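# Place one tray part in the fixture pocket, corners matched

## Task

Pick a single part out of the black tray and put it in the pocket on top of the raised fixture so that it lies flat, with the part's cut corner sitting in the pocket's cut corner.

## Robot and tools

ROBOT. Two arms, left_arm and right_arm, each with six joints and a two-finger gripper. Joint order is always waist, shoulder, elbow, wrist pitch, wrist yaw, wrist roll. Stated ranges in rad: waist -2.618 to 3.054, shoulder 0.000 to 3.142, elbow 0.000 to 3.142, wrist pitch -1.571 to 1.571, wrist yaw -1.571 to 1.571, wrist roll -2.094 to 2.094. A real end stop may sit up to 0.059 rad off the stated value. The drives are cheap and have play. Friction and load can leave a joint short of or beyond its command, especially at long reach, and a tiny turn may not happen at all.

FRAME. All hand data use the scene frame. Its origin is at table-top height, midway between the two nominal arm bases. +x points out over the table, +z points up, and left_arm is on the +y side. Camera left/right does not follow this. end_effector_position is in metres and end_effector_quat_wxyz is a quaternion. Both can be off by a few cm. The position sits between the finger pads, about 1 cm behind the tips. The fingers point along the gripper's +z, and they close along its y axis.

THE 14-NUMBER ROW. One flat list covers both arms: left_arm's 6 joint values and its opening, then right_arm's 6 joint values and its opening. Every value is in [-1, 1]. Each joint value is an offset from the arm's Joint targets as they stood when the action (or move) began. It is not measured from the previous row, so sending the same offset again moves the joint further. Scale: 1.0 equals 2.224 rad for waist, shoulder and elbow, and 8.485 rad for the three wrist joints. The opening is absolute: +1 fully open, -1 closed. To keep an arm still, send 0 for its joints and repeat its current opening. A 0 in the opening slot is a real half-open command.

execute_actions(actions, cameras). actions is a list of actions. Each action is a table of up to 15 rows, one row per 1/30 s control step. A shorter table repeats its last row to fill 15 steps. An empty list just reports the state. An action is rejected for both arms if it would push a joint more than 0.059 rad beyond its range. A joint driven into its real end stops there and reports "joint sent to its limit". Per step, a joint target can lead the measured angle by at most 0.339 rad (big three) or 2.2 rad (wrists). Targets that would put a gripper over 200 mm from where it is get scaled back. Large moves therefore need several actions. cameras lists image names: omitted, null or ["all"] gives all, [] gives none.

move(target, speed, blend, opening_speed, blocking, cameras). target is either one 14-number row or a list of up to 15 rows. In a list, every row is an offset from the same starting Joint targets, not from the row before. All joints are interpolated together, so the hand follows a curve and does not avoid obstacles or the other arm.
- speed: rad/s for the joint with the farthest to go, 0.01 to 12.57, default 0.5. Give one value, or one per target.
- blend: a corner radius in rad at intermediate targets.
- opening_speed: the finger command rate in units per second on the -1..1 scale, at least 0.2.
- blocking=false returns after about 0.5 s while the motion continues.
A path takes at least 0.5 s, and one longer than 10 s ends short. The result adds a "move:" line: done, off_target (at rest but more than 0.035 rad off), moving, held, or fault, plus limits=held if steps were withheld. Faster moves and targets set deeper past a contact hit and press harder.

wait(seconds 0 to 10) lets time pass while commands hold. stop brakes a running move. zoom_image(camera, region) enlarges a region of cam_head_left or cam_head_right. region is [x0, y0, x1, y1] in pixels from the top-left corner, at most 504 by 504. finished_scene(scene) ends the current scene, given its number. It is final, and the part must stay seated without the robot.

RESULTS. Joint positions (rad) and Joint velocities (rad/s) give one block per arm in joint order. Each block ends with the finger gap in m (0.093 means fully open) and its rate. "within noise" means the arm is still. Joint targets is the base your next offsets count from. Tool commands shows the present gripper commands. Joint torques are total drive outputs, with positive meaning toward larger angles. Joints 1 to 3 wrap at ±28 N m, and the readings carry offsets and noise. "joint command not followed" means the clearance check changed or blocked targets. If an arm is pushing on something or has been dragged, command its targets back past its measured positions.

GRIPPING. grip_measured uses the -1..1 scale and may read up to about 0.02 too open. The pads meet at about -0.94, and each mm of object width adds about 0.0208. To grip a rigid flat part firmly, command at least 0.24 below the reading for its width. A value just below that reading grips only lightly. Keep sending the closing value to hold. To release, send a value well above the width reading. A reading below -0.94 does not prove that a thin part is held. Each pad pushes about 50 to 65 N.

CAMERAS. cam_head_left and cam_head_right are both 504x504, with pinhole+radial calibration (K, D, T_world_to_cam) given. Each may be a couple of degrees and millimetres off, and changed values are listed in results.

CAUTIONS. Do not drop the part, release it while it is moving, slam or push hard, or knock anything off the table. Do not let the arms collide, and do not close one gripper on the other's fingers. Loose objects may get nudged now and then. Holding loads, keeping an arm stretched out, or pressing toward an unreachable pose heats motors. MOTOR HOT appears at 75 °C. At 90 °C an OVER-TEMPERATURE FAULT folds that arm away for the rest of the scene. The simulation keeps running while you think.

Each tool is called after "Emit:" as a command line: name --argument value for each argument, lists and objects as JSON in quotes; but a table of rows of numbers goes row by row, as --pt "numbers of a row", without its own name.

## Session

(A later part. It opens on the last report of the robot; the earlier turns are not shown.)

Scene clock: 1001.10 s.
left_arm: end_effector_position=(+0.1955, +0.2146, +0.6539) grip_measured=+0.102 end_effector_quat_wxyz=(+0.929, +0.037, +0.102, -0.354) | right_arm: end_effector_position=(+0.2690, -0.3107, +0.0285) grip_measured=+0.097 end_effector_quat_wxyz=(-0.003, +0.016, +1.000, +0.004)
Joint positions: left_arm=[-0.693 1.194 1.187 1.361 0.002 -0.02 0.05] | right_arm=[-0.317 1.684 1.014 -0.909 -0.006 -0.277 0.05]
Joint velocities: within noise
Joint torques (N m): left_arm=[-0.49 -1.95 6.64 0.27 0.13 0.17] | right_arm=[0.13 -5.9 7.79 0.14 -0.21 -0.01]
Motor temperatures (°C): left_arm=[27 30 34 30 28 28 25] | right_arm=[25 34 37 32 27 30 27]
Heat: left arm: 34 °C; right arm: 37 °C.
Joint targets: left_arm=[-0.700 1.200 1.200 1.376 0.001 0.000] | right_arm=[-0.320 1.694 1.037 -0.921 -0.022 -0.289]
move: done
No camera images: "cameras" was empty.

Emit:
move --target '[0,0,0,0,0,0,0.1, 0,0,0,0,0,0,-0.75]' --opening_speed 1.0 --cameras '["cam_head_left"]'

Emit:
zoom_image --camera "cam_head_left" --region '[374, 306, 444, 356]'

Scene clock: 1008.47 s.
left_arm: end_effector_position=(+0.1955, +0.2146, +0.6539) grip_measured=+0.102 end_effector_quat_wxyz=(+0.929, +0.037, +0.102, -0.354) | right_arm: end_effector_position=(+0.2690, -0.3107, +0.0285) grip_measured=-0.676 end_effector_quat_wxyz=(-0.003, +0.016, +1.000, +0.004)
Joint positions: left_arm=[-0.693 1.194 1.187 1.361 0.002 -0.02 0.05] | right_arm=[-0.317 1.684 1.014 -0.909 -0.006 -0.277 0.013]
Joint velocities: within noise
Joint torques (N m): left_arm=[-0.47 -1.98 6.65 0.27 0.16 0.17] | right_arm=[0.13 -5.9 7.76 0.15 -0.21 0]
Motor temperatures (°C): left_arm=[27 30 34 30 28 28 25] | right_arm=[25 34 38 32 27 30 27]
Heat: left arm: 34 °C; right arm: 38 °C.
Joint targets: left_arm=[-0.700 1.200 1.200 1.376 0.001 0.000] | right_arm=[-0.320 1.694 1.037 -0.921 -0.022 -0.289]
move: done
Images, in order (width x height): cam_head_left 504x504.

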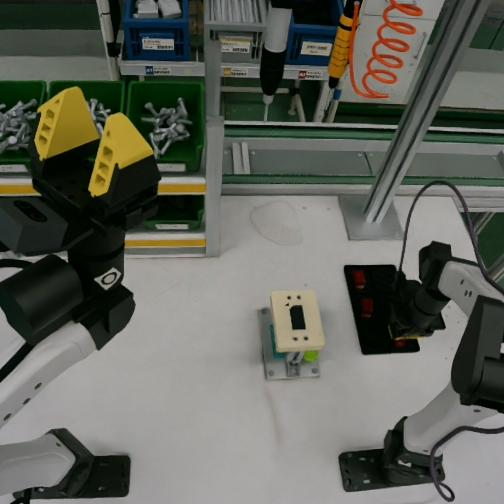

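Scaled by 7.200 from the camera's 504x504 image, which has a finer 720x720 frame.

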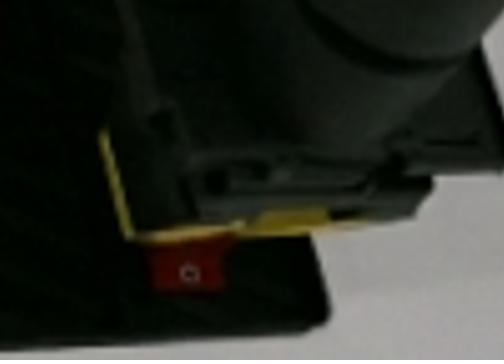

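Emit:
move --target '[0,0,0,0,0,0,0.1, 0,-0.031,0.2289,-0.0682,0,0,-0.75]' --speed 0.5

Emit:
zoom_image --camera "cam_head_left" --region '[374, 280, 454, 340]'

Scene clock: 1040.80 s.
left_arm: end_effector_position=(+0.1955, +0.2146, +0.6539) grip_measured=+0.102 end_effector_quat_wxyz=(+0.929, +0.037, +0.102, -0.354) | right_arm: end_effector_position=(+0.2729, -0.3120, +0.1633) grip_measured=-0.699 end_effector_quat_wxyz=(-0.018, +0.016, +1.000, +0.009)
Joint positions: left_arm=[-0.693 1.194 1.187 1.361 0.002 -0.02 0.05] | right_arm=[-0.317 1.649 1.523 -1.485 -0.006 -0.277 0.012]
Joint velocities: within noise
Joint torques (N m): left_arm=[-0.36 -1.92 6.61 0.27 0.13 0.16] | right_arm=[0.13 -9.02 8.16 0.08 -0.21 0]
Motor temperatures (°C): left_arm=[27 30 35 29 28 28 25] | right_arm=[25 35 41 32 27 30 28]
Heat: left arm: 35 °C; right arm: 41 °C.
Joint targets: left_arm=[-0.700 1.200 1.200 1.376 0.001 0.000] | right_arm=[-0.320 1.625 1.546 -1.499 -0.022 -0.289]
move: done

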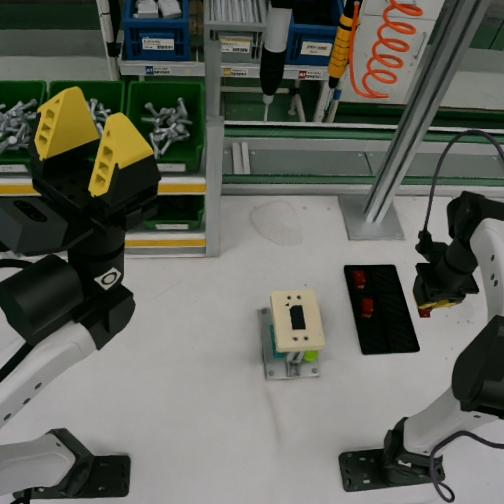

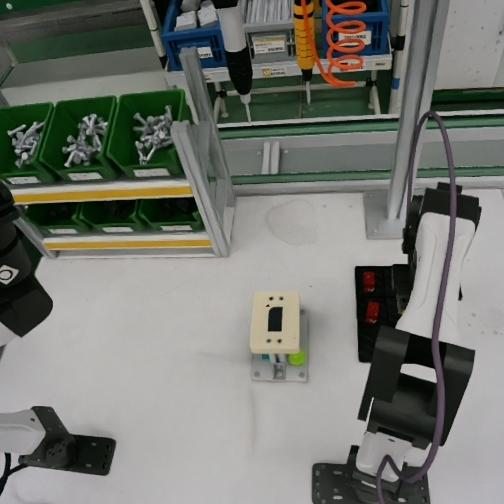

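Scaled by 6.300 from the camera's 504x504 image, which has a finer 720x720 frame.

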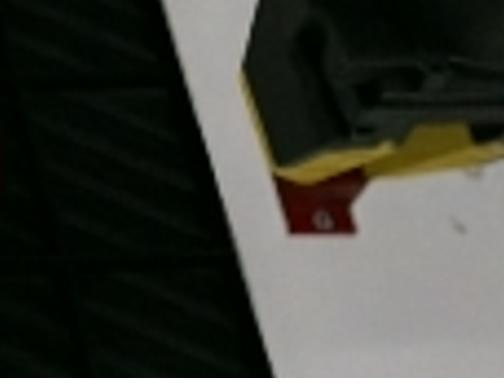

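Emit:
move --target '[0,0,0,0,0,0,0.1, 0.3925,0.0607,0.0679,-0.0025,0,0.0989,-0.75]' --speed 0.5

Emit:
zoom_image --camera "cam_head_left" --region '[250, 260, 350, 360]'

Emit:
zoom_image --camera "cam_head_right" --region '[230, 260, 330, 360]'

Scene clock: 1054.27 s.
left_arm: end_effector_position=(+0.1955, +0.2146, +0.6539) grip_measured=+0.102 end_effector_quat_wxyz=(+0.929, +0.037, +0.102, -0.354) | right_arm: end_effector_position=(+0.2666, -0.0583, +0.1730) grip_measured=-0.699 end_effector_quat_wxyz=(-0.009, -0.013, +1.000, +0.005)
Joint positions: left_arm=[-0.693 1.194 1.187 1.361 0.002 -0.02 0.05] | right_arm=[0.556 1.743 1.67 -1.507 -0.018 0.536 0.012]
Joint velocities: within noise
Joint torques (N m): left_arm=[-0.49 -1.95 6.67 0.27 0.14 0.15] | right_arm=[0.21 -6.16 8.58 0.13 -0.13 0.16]
Motor temperatures (°C): left_arm=[27 30 35 29 28 28 25] | right_arm=[25 37 41 32 27 30 29]
Heat: left arm: 35 °C; right arm: 41 °C.
Joint targets: left_arm=[-0.700 1.200 1.200 1.376 0.001 0.000] | right_arm=[0.553 1.760 1.698 -1.521 -0.022 0.550]
move: done

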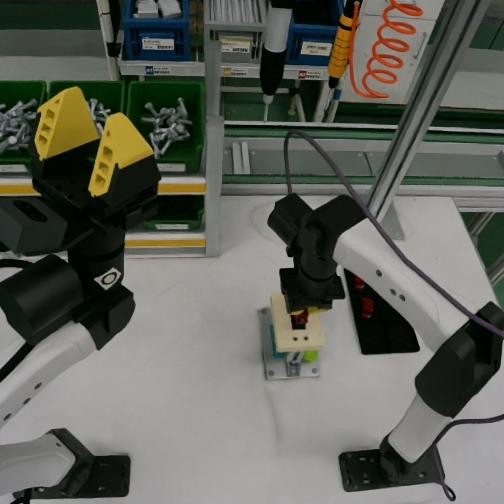

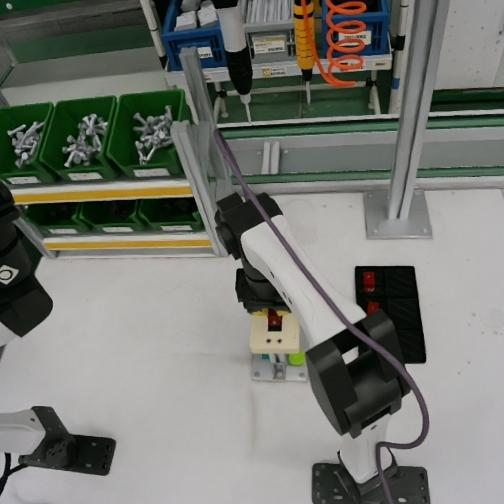

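Scaled by 5.040 from the camera's 504x504 image, which has a finer 720x720 frame.

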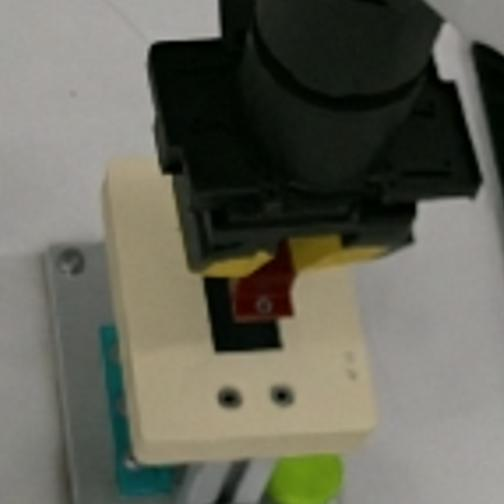

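Scaled by 5.040 from the camera's 504x504 image, which has a finer 720x720 frame.

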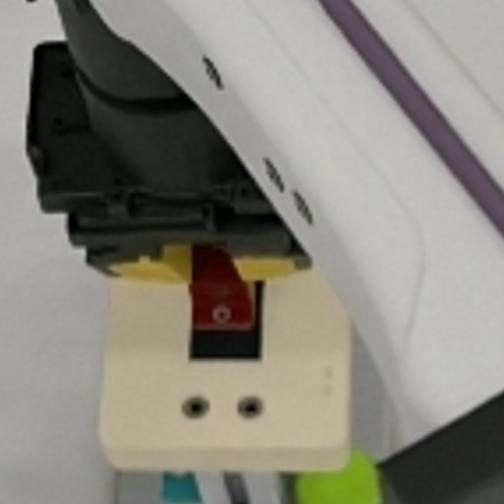

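Emit:
zoom_image --camera "cam_head_left" --region '[284, 306, 316, 338]'

Emit:
zoom_image --camera "cam_head_right" --region '[260, 306, 292, 338]'

Scaled by 15.750 from the camera's 504x504 image, which has a finer 720x720 frame.

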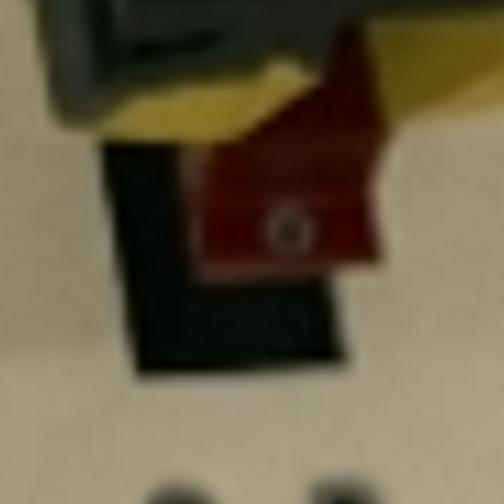

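Scaled by 15.750 from the camera's 504x504 image, which has a finer 720x720 frame.

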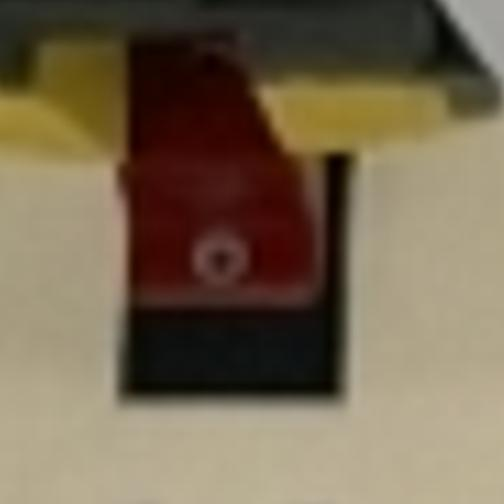

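Emit:
move --target '[0,0,0,0,0,0,0.1, 0.0085,-0.0009,-0.0477,0.0121,0.0014,0.0024,-0.75]' --speed 0.15

Emit:
zoom_image --camera "cam_head_left" --region '[284, 306, 316, 338]'

Emit:
zoom_image --camera "cam_head_right" --region '[260, 306, 292, 338]'

Scene clock: 1138.30 s.
left_arm: end_effector_position=(+0.1955, +0.2146, +0.6539) grip_measured=+0.102 end_effector_quat_wxyz=(+0.929, +0.037, +0.102, -0.354) | right_arm: end_effector_position=(+0.2656, -0.0546, +0.1562) grip_measured=-0.699 end_effector_quat_wxyz=(-0.011, -0.008, +1.000, +0.004)
Joint positions: left_arm=[-0.693 1.194 1.187 1.361 0.002 -0.02 0.05] | right_arm=[0.567 1.743 1.602 -1.444 -0.018 0.558 0.012]
Joint velocities: within noise
Joint torques (N m): left_arm=[-0.4 -1.96 6.6 0.27 0.14 0.16] | right_arm=[0.79 -6.42 5.09 0.49 0 0.13]
Motor temperatures (°C): left_arm=[27 30 35 28 28 28 25] | right_arm=[25 38 44 31 27 30 30]
Heat: left arm: 35 °C; right arm: 44 °C.
Joint targets: left_arm=[-0.700 1.200 1.200 1.376 0.001 0.000] | right_arm=[0.572 1.758 1.591 -1.418 -0.011 0.571]
move: done

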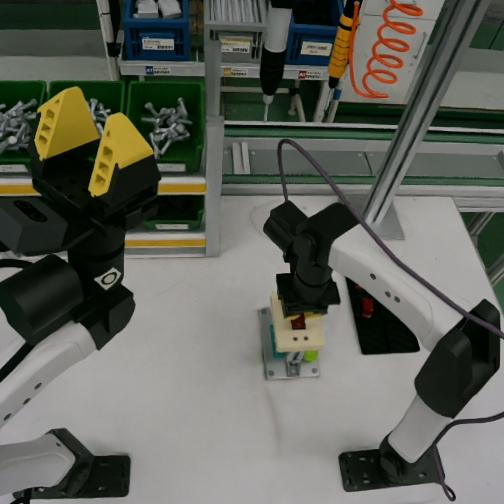

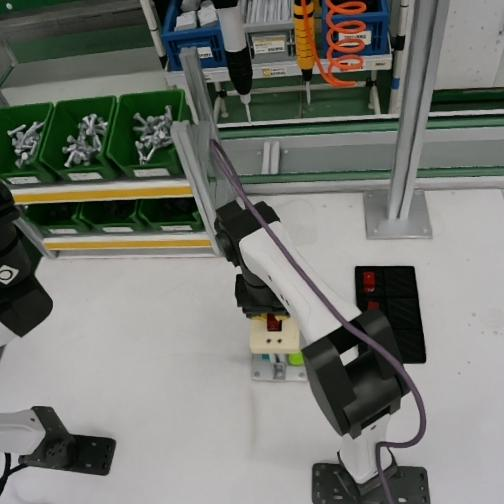

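Scaled by 15.750 from the camera's 504x504 image, which has a finer 720x720 frame.

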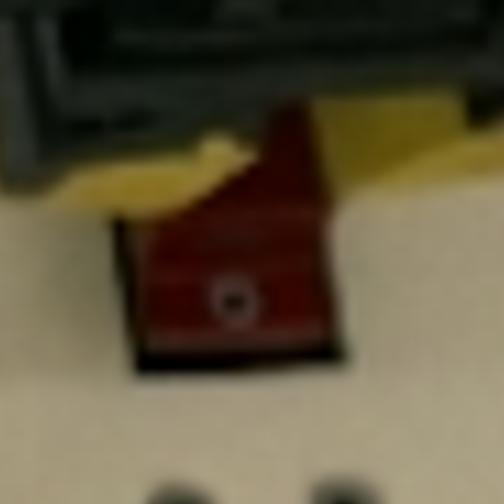

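Scaled by 15.750 from the camera's 504x504 image, which has a finer 720x720 frame.

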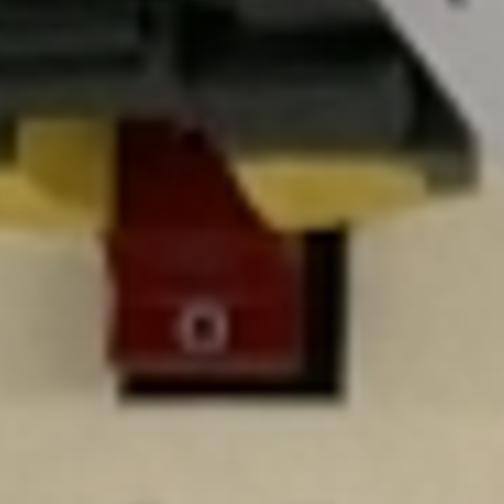

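Emit:
move --target '[0,0,0,0,0,0,0.1, -0.009,0,-0.0085,0.0027,0,0,-0.75]' --speed 0.1

Emit:
zoom_image --camera "cam_head_left" --region '[284, 306, 316, 338]'

Emit:
zoom_image --camera "cam_head_right" --region '[260, 306, 292, 338]'

Scene clock: 1186.87 s.
left_arm: end_effector_position=(+0.1955, +0.2146, +0.6539) grip_measured=+0.102 end_effector_quat_wxyz=(+0.929, +0.037, +0.102, -0.354) | right_arm: end_effector_position=(+0.2687, -0.0565, +0.1516) grip_measured=-0.699 end_effector_quat_wxyz=(-0.009, -0.003, +1.000, +0.005)
Joint positions: left_arm=[-0.693 1.194 1.187 1.361 0.002 -0.02 0.05] | right_arm=[0.557 1.743 1.584 -1.421 -0.018 0.558 0.012]
Joint velocities: within noise
Joint torques (N m): left_arm=[-0.44 -2.06 6.61 0.26 0.14 0.14] | right_arm=[0.02 -6.43 5.05 0.48 0 0.15]
Motor temperatures (°C): left_arm=[27 29 35 27 28 28 25] | right_arm=[25 38 40 31 27 30 30]
Heat: left arm: 35 °C; right arm: 40 °C.
Joint targets: left_arm=[-0.700 1.200 1.200 1.376 0.001 0.000] | right_arm=[0.552 1.758 1.573 -1.395 -0.011 0.571]
move: done

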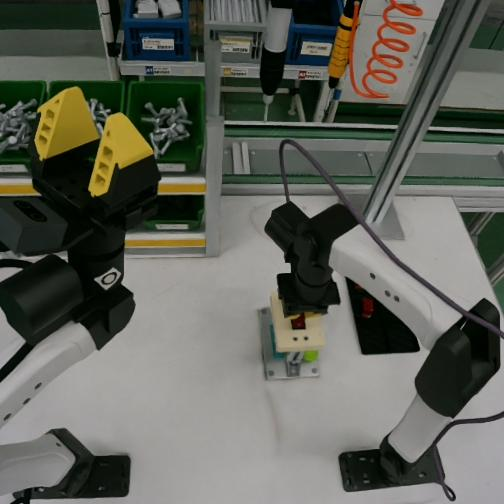

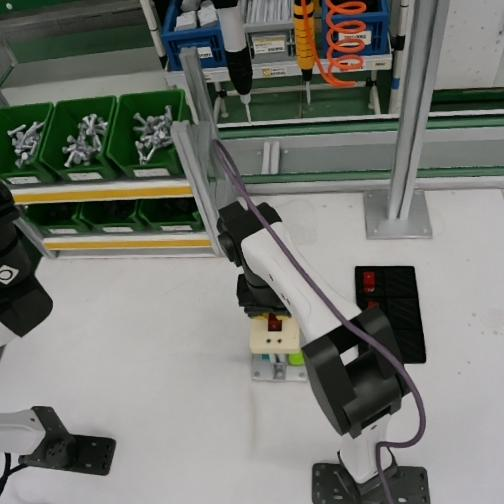

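Scaled by 15.750 from the camera's 504x504 image, which has a finer 720x720 frame.

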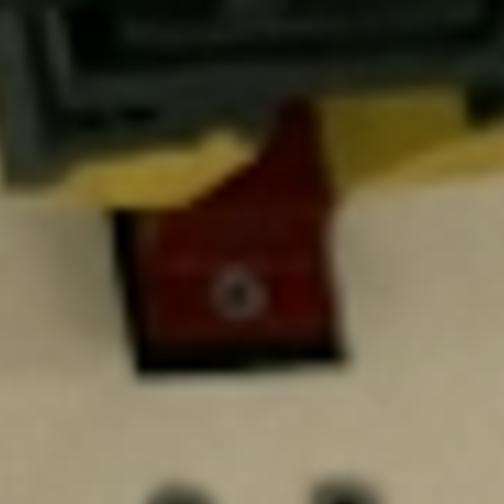

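Scaled by 15.750 from the camera's 504x504 image, which has a finer 720x720 frame.

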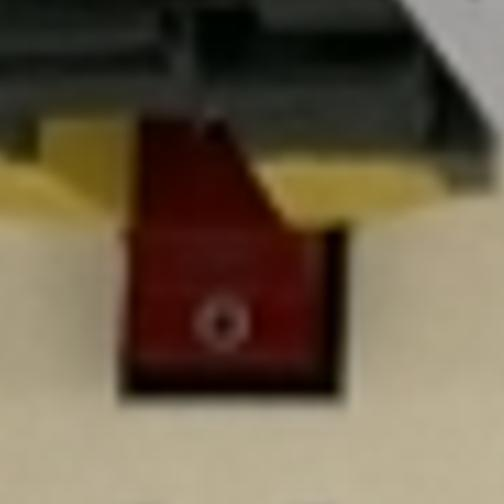

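Emit:
move --target '[0,0,0,0,0,0,0.1, 0,0,-0.0117,0.003,0,0,-0.75]' --speed 0.06

Emit:
zoom_image --camera "cam_head_left" --region '[284, 306, 316, 338]'

Emit:
zoom_image --camera "cam_head_right" --region '[260, 306, 292, 338]'

Scene clock: 1207.30 s.
left_arm: end_effector_position=(+0.1955, +0.2146, +0.6539) grip_measured=+0.102 end_effector_quat_wxyz=(+0.929, +0.037, +0.102, -0.354) | right_arm: end_effector_position=(+0.2680, -0.0569, +0.1457) grip_measured=-0.699 end_effector_quat_wxyz=(-0.011, -0.003, +1.000, +0.004)
Joint positions: left_arm=[-0.693 1.194 1.187 1.361 0.002 -0.02 0.05] | right_arm=[0.557 1.743 1.56 -1.403 -0.018 0.558 0.012]
Joint velocities: within noise
Joint torques (N m): left_arm=[-0.46 -1.94 6.61 0.28 0.14 0.16] | right_arm=[0.02 -6.46 4.86 0.56 0 0.15]
Motor temperatures (°C): left_arm=[27 29 35 27 28 28 25] | right_arm=[25 38 39 31 27 30 31]
Heat: left arm: 35 °C; right arm: 39 °C.
Joint targets: left_arm=[-0.700 1.200 1.200 1.376 0.001 0.000] | right_arm=[0.552 1.758 1.546 -1.370 -0.011 0.571]
move: done

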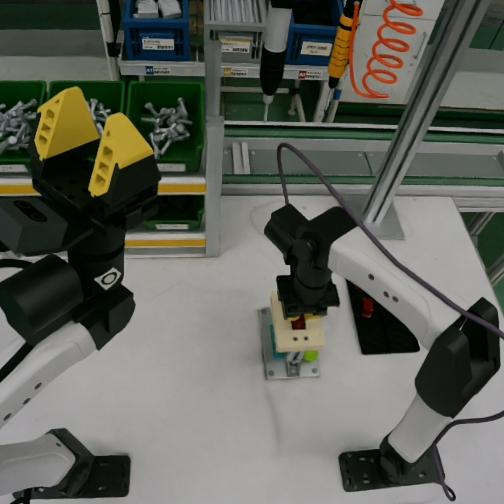

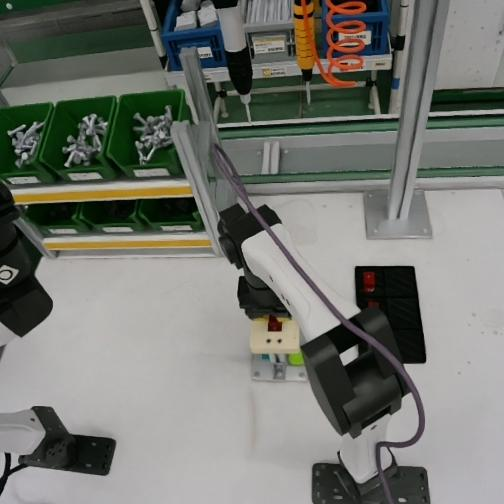

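Scaled by 15.750 from the camera's 504x504 image, which has a finer 720x720 frame.

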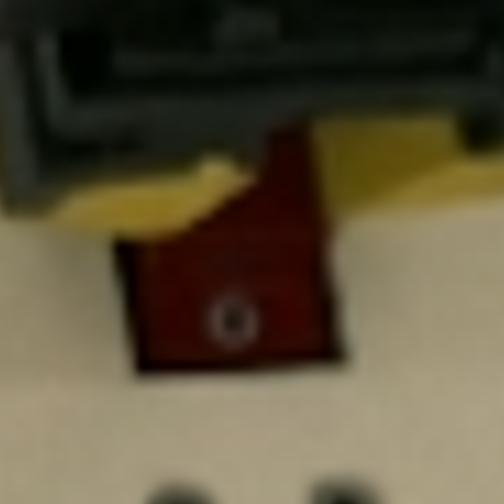

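Scaled by 15.750 from the camera's 504x504 image, which has a finer 720x720 frame.

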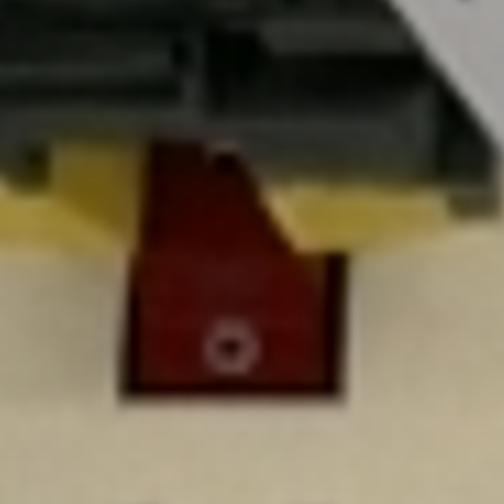

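Emit:
move --target '[0,0,0,0,0,0,0.1, 0,0,-0.0117,0.003,0,0,-0.75]' --speed 0.06

Emit:
zoom_image --camera "cam_head_left" --region '[284, 306, 316, 338]'

Emit:
zoom_image --camera "cam_head_right" --region '[260, 306, 292, 338]'

Scene clock: 1219.13 s.
left_arm: end_effector_position=(+0.1955, +0.2146, +0.6539) grip_measured=+0.102 end_effector_quat_wxyz=(+0.929, +0.037, +0.102, -0.354) | right_arm: end_effector_position=(+0.2677, -0.0571, +0.1445) grip_measured=-0.699 end_effector_quat_wxyz=(-0.012, -0.003, +1.000, +0.003)
Joint positions: left_arm=[-0.693 1.194 1.187 1.361 0.002 -0.02 0.05] | right_arm=[0.557 1.743 1.556 -1.399 -0.018 0.558 0.012]
Joint velocities: within noise
Joint torques (N m): left_arm=[-0.43 -1.96 6.61 0.27 0.16 0.15] | right_arm=[0.02 -6.43 2.91 0.77 0 0.15]
Motor temperatures (°C): left_arm=[27 29 35 27 28 28 25] | right_arm=[25 39 39 31 27 30 31]
Heat: left arm: 35 °C; right arm: 39 °C.
Joint targets: left_arm=[-0.700 1.200 1.200 1.376 0.001 0.000] | right_arm=[0.552 1.758 1.520 -1.344 -0.011 0.571]
move: off_target (right_arm); right_arm: the wrist pitch is farthest, 0.055 rad from its target

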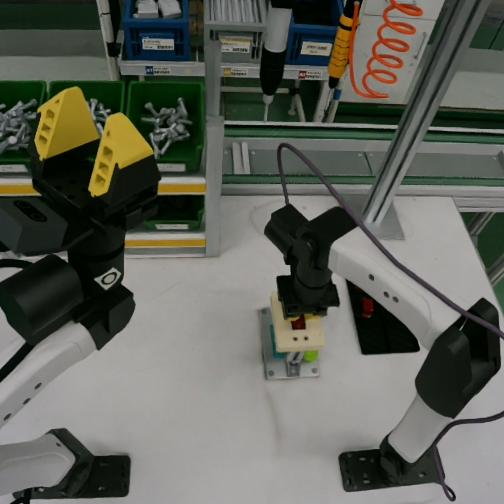

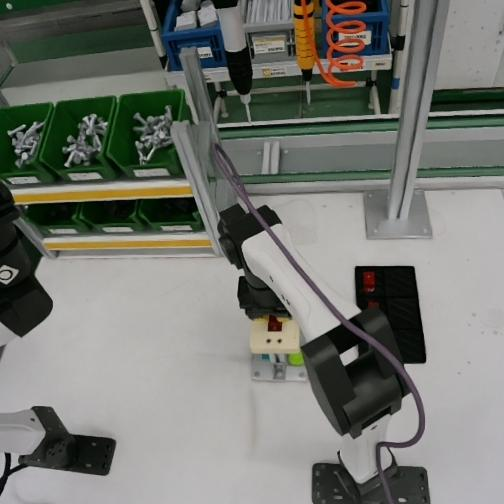

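Scaled by 15.750 from the camera's 504x504 image, which has a finer 720x720 frame.

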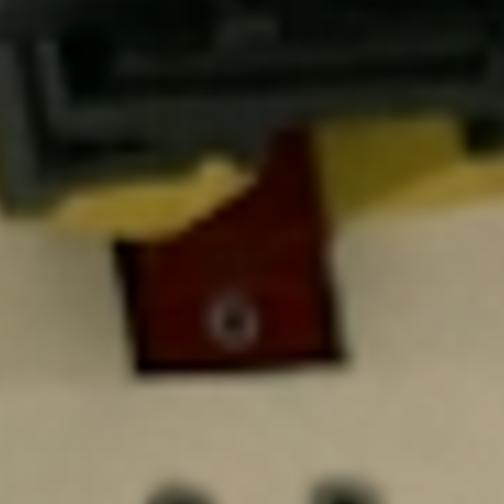

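Scaled by 15.750 from the camera's 504x504 image, which has a finer 720x720 frame.

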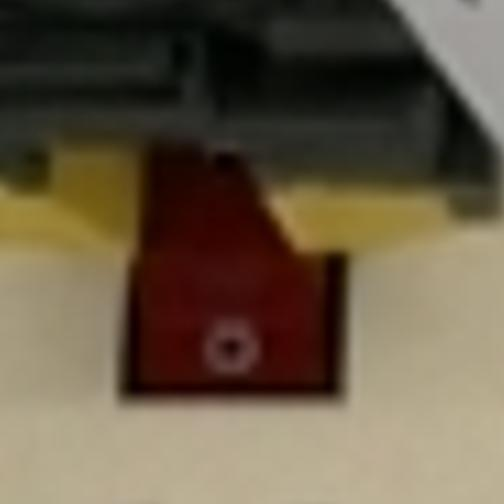

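Emit:
move --pt "0 0 0 0 0 0 0.1 0 0 0.009 -0.0024 0 0 -0.75" --pt "0 0 0 0 0 0 0.1 0 0 0.009 -0.0024 0 0 -0.1" --speed 0.1 --opening_speed 0.8

Emit:
zoom_image --camera "cam_head_left" --region '[284, 306, 316, 338]'

Emit:
zoom_image --camera "cam_head_right" --region '[260, 306, 292, 338]'

Scene clock: 1266.17 s.
left_arm: end_effector_position=(+0.1955, +0.2146, +0.6539) grip_measured=+0.102 end_effector_quat_wxyz=(+0.929, +0.037, +0.102, -0.354) | right_arm: end_effector_position=(+0.2692, -0.0562, +0.1438) grip_measured=-0.103 end_effector_quat_wxyz=(-0.009, -0.002, +1.000, +0.005)
Joint positions: left_arm=[-0.693 1.194 1.187 1.361 0.002 -0.02 0.05] | right_arm=[0.557 1.744 1.554 -1.39 -0.018 0.561 0.04]
Joint velocities: within noise
Joint torques (N m): left_arm=[-0.43 -2.04 6.64 0.27 0.15 0.15] | right_arm=[0.02 -6.49 4.94 0.5 0 0.13]
Motor temperatures (°C): left_arm=[27 29 35 27 28 28 25] | right_arm=[25 39 37 31 27 30 31]
Heat: left arm: 35 °C; right arm: 39 °C.
Joint targets: left_arm=[-0.700 1.200 1.200 1.376 0.001 0.000] | right_arm=[0.552 1.758 1.540 -1.365 -0.011 0.571]
move: done

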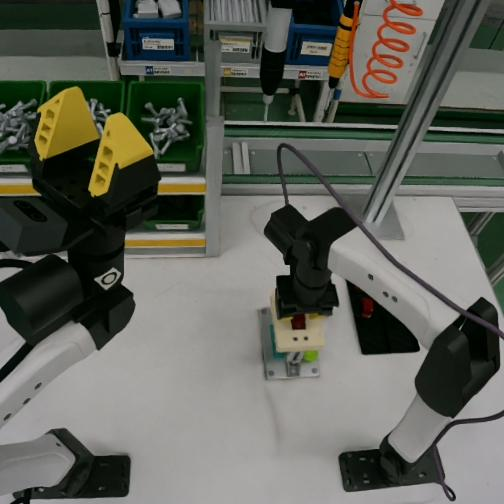

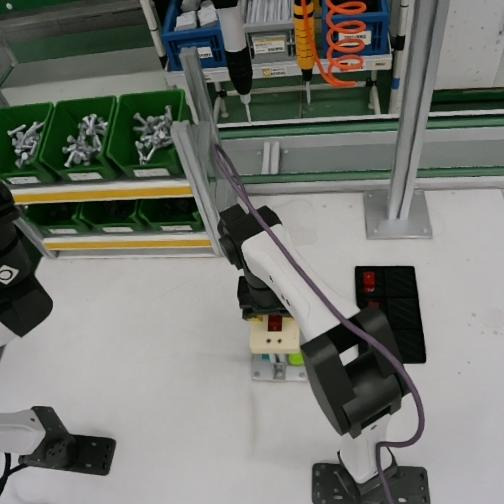

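Scaled by 15.750 from the camera's 504x504 image, which has a finer 720x720 frame.

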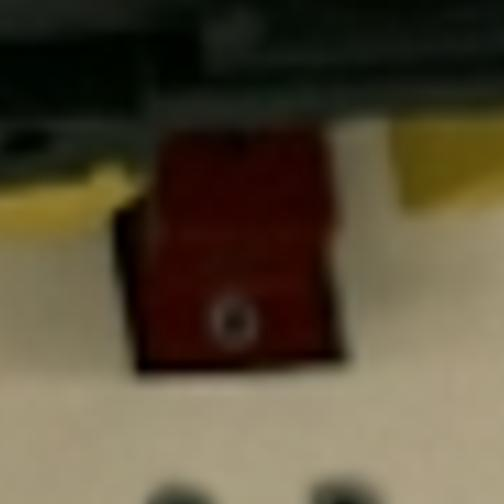

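Scaled by 15.750 from the camera's 504x504 image, which has a finer 720x720 frame.

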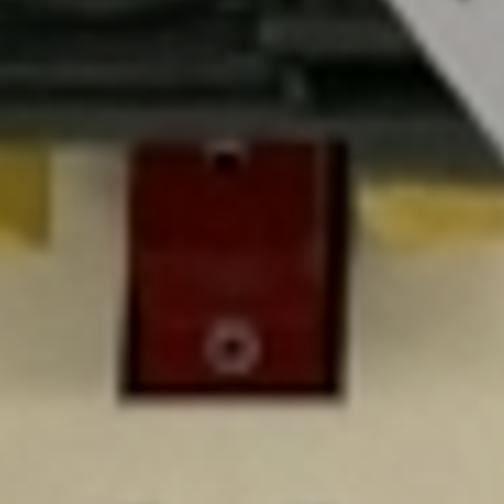

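Emit:
move --pt "0 0 0 0 0 0 0.1 0 0 0.071 -0.0184 0 0 -0.1" --pt "0 0 0 0 0 0 0.1 -0.36 0 0.071 -0.0184 0 0 -0.1" --speed '[0.25, 0.7]'

Emit:
zoom_image --camera "cam_head_left" --region '[276, 286, 326, 350]'

Emit:
zoom_image --camera "cam_head_right" --region '[250, 290, 302, 350]'

Scene clock: 1280.93 s.
left_arm: end_effector_position=(+0.1955, +0.2146, +0.6539) grip_measured=+0.102 end_effector_quat_wxyz=(+0.929, +0.037, +0.102, -0.354) | right_arm: end_effector_position=(+0.3091, -0.2998, +0.1745) grip_measured=-0.103 end_effector_quat_wxyz=(-0.003, +0.396, +0.918, +0.009)
Joint positions: left_arm=[-0.693 1.194 1.187 1.361 0.002 -0.02 0.05] | right_arm=[-0.251 1.744 1.676 -1.507 -0.018 0.57 0.04]
Joint velocities: within noise
Joint torques (N m): left_arm=[-0.46 -1.98 6.68 0.26 0.14 0.14] | right_arm=[0.59 -6.43 8.05 0.12 0.02 0.13]
Motor temperatures (°C): left_arm=[27 29 35 27 28 28 25] | right_arm=[25 39 37 31 27 30 30]
Heat: left arm: 35 °C; right arm: 39 °C.
Joint targets: left_arm=[-0.700 1.200 1.200 1.376 0.001 0.000] | right_arm=[-0.248 1.758 1.698 -1.521 -0.011 0.571]
move: done

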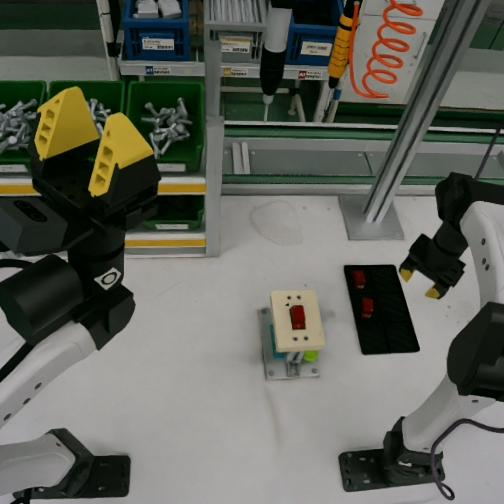

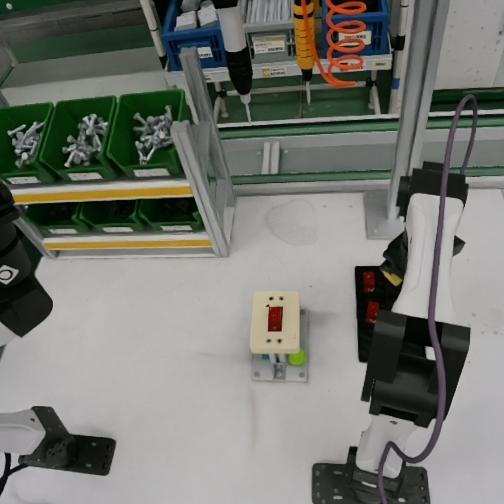

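Scaled by 7.875 from the camera's 504x504 image, which has a finer 720x720 frame.

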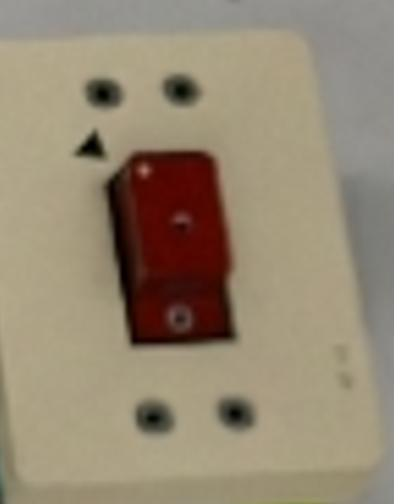

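Scaled by 8.400 from the camera's 504x504 image, which has a finer 720x720 frame.

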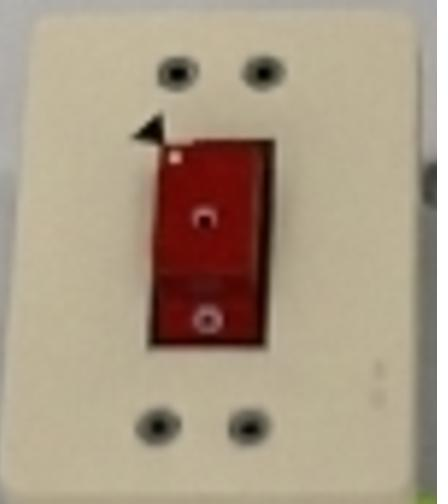

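Emit:
zoom_image --camera "cam_head_left" --region '[286, 302, 310, 334]'

Emit:
zoom_image --camera "cam_head_right" --region '[262, 302, 286, 334]'

Scaled by 15.750 from the camera's 504x504 image, which has a finer 720x720 frame.

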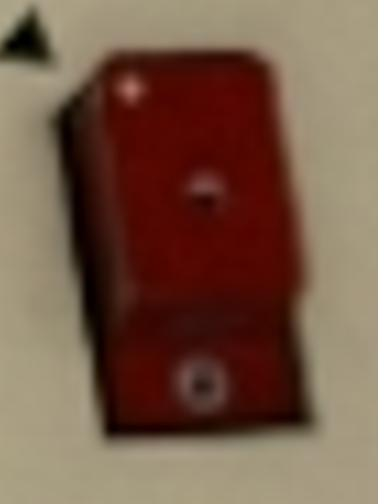

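Scaled by 15.750 from the camera's 504x504 image, which has a finer 720x720 frame.

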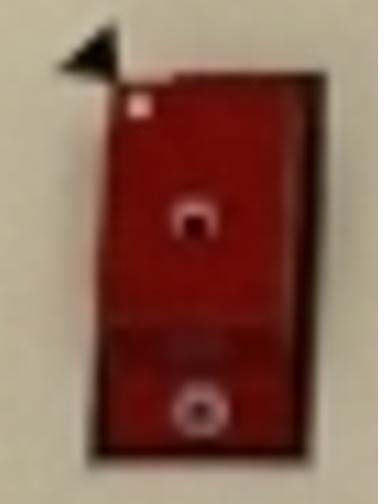

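Emit:
finished_scene --scene 1

The scene is finished: the task was done.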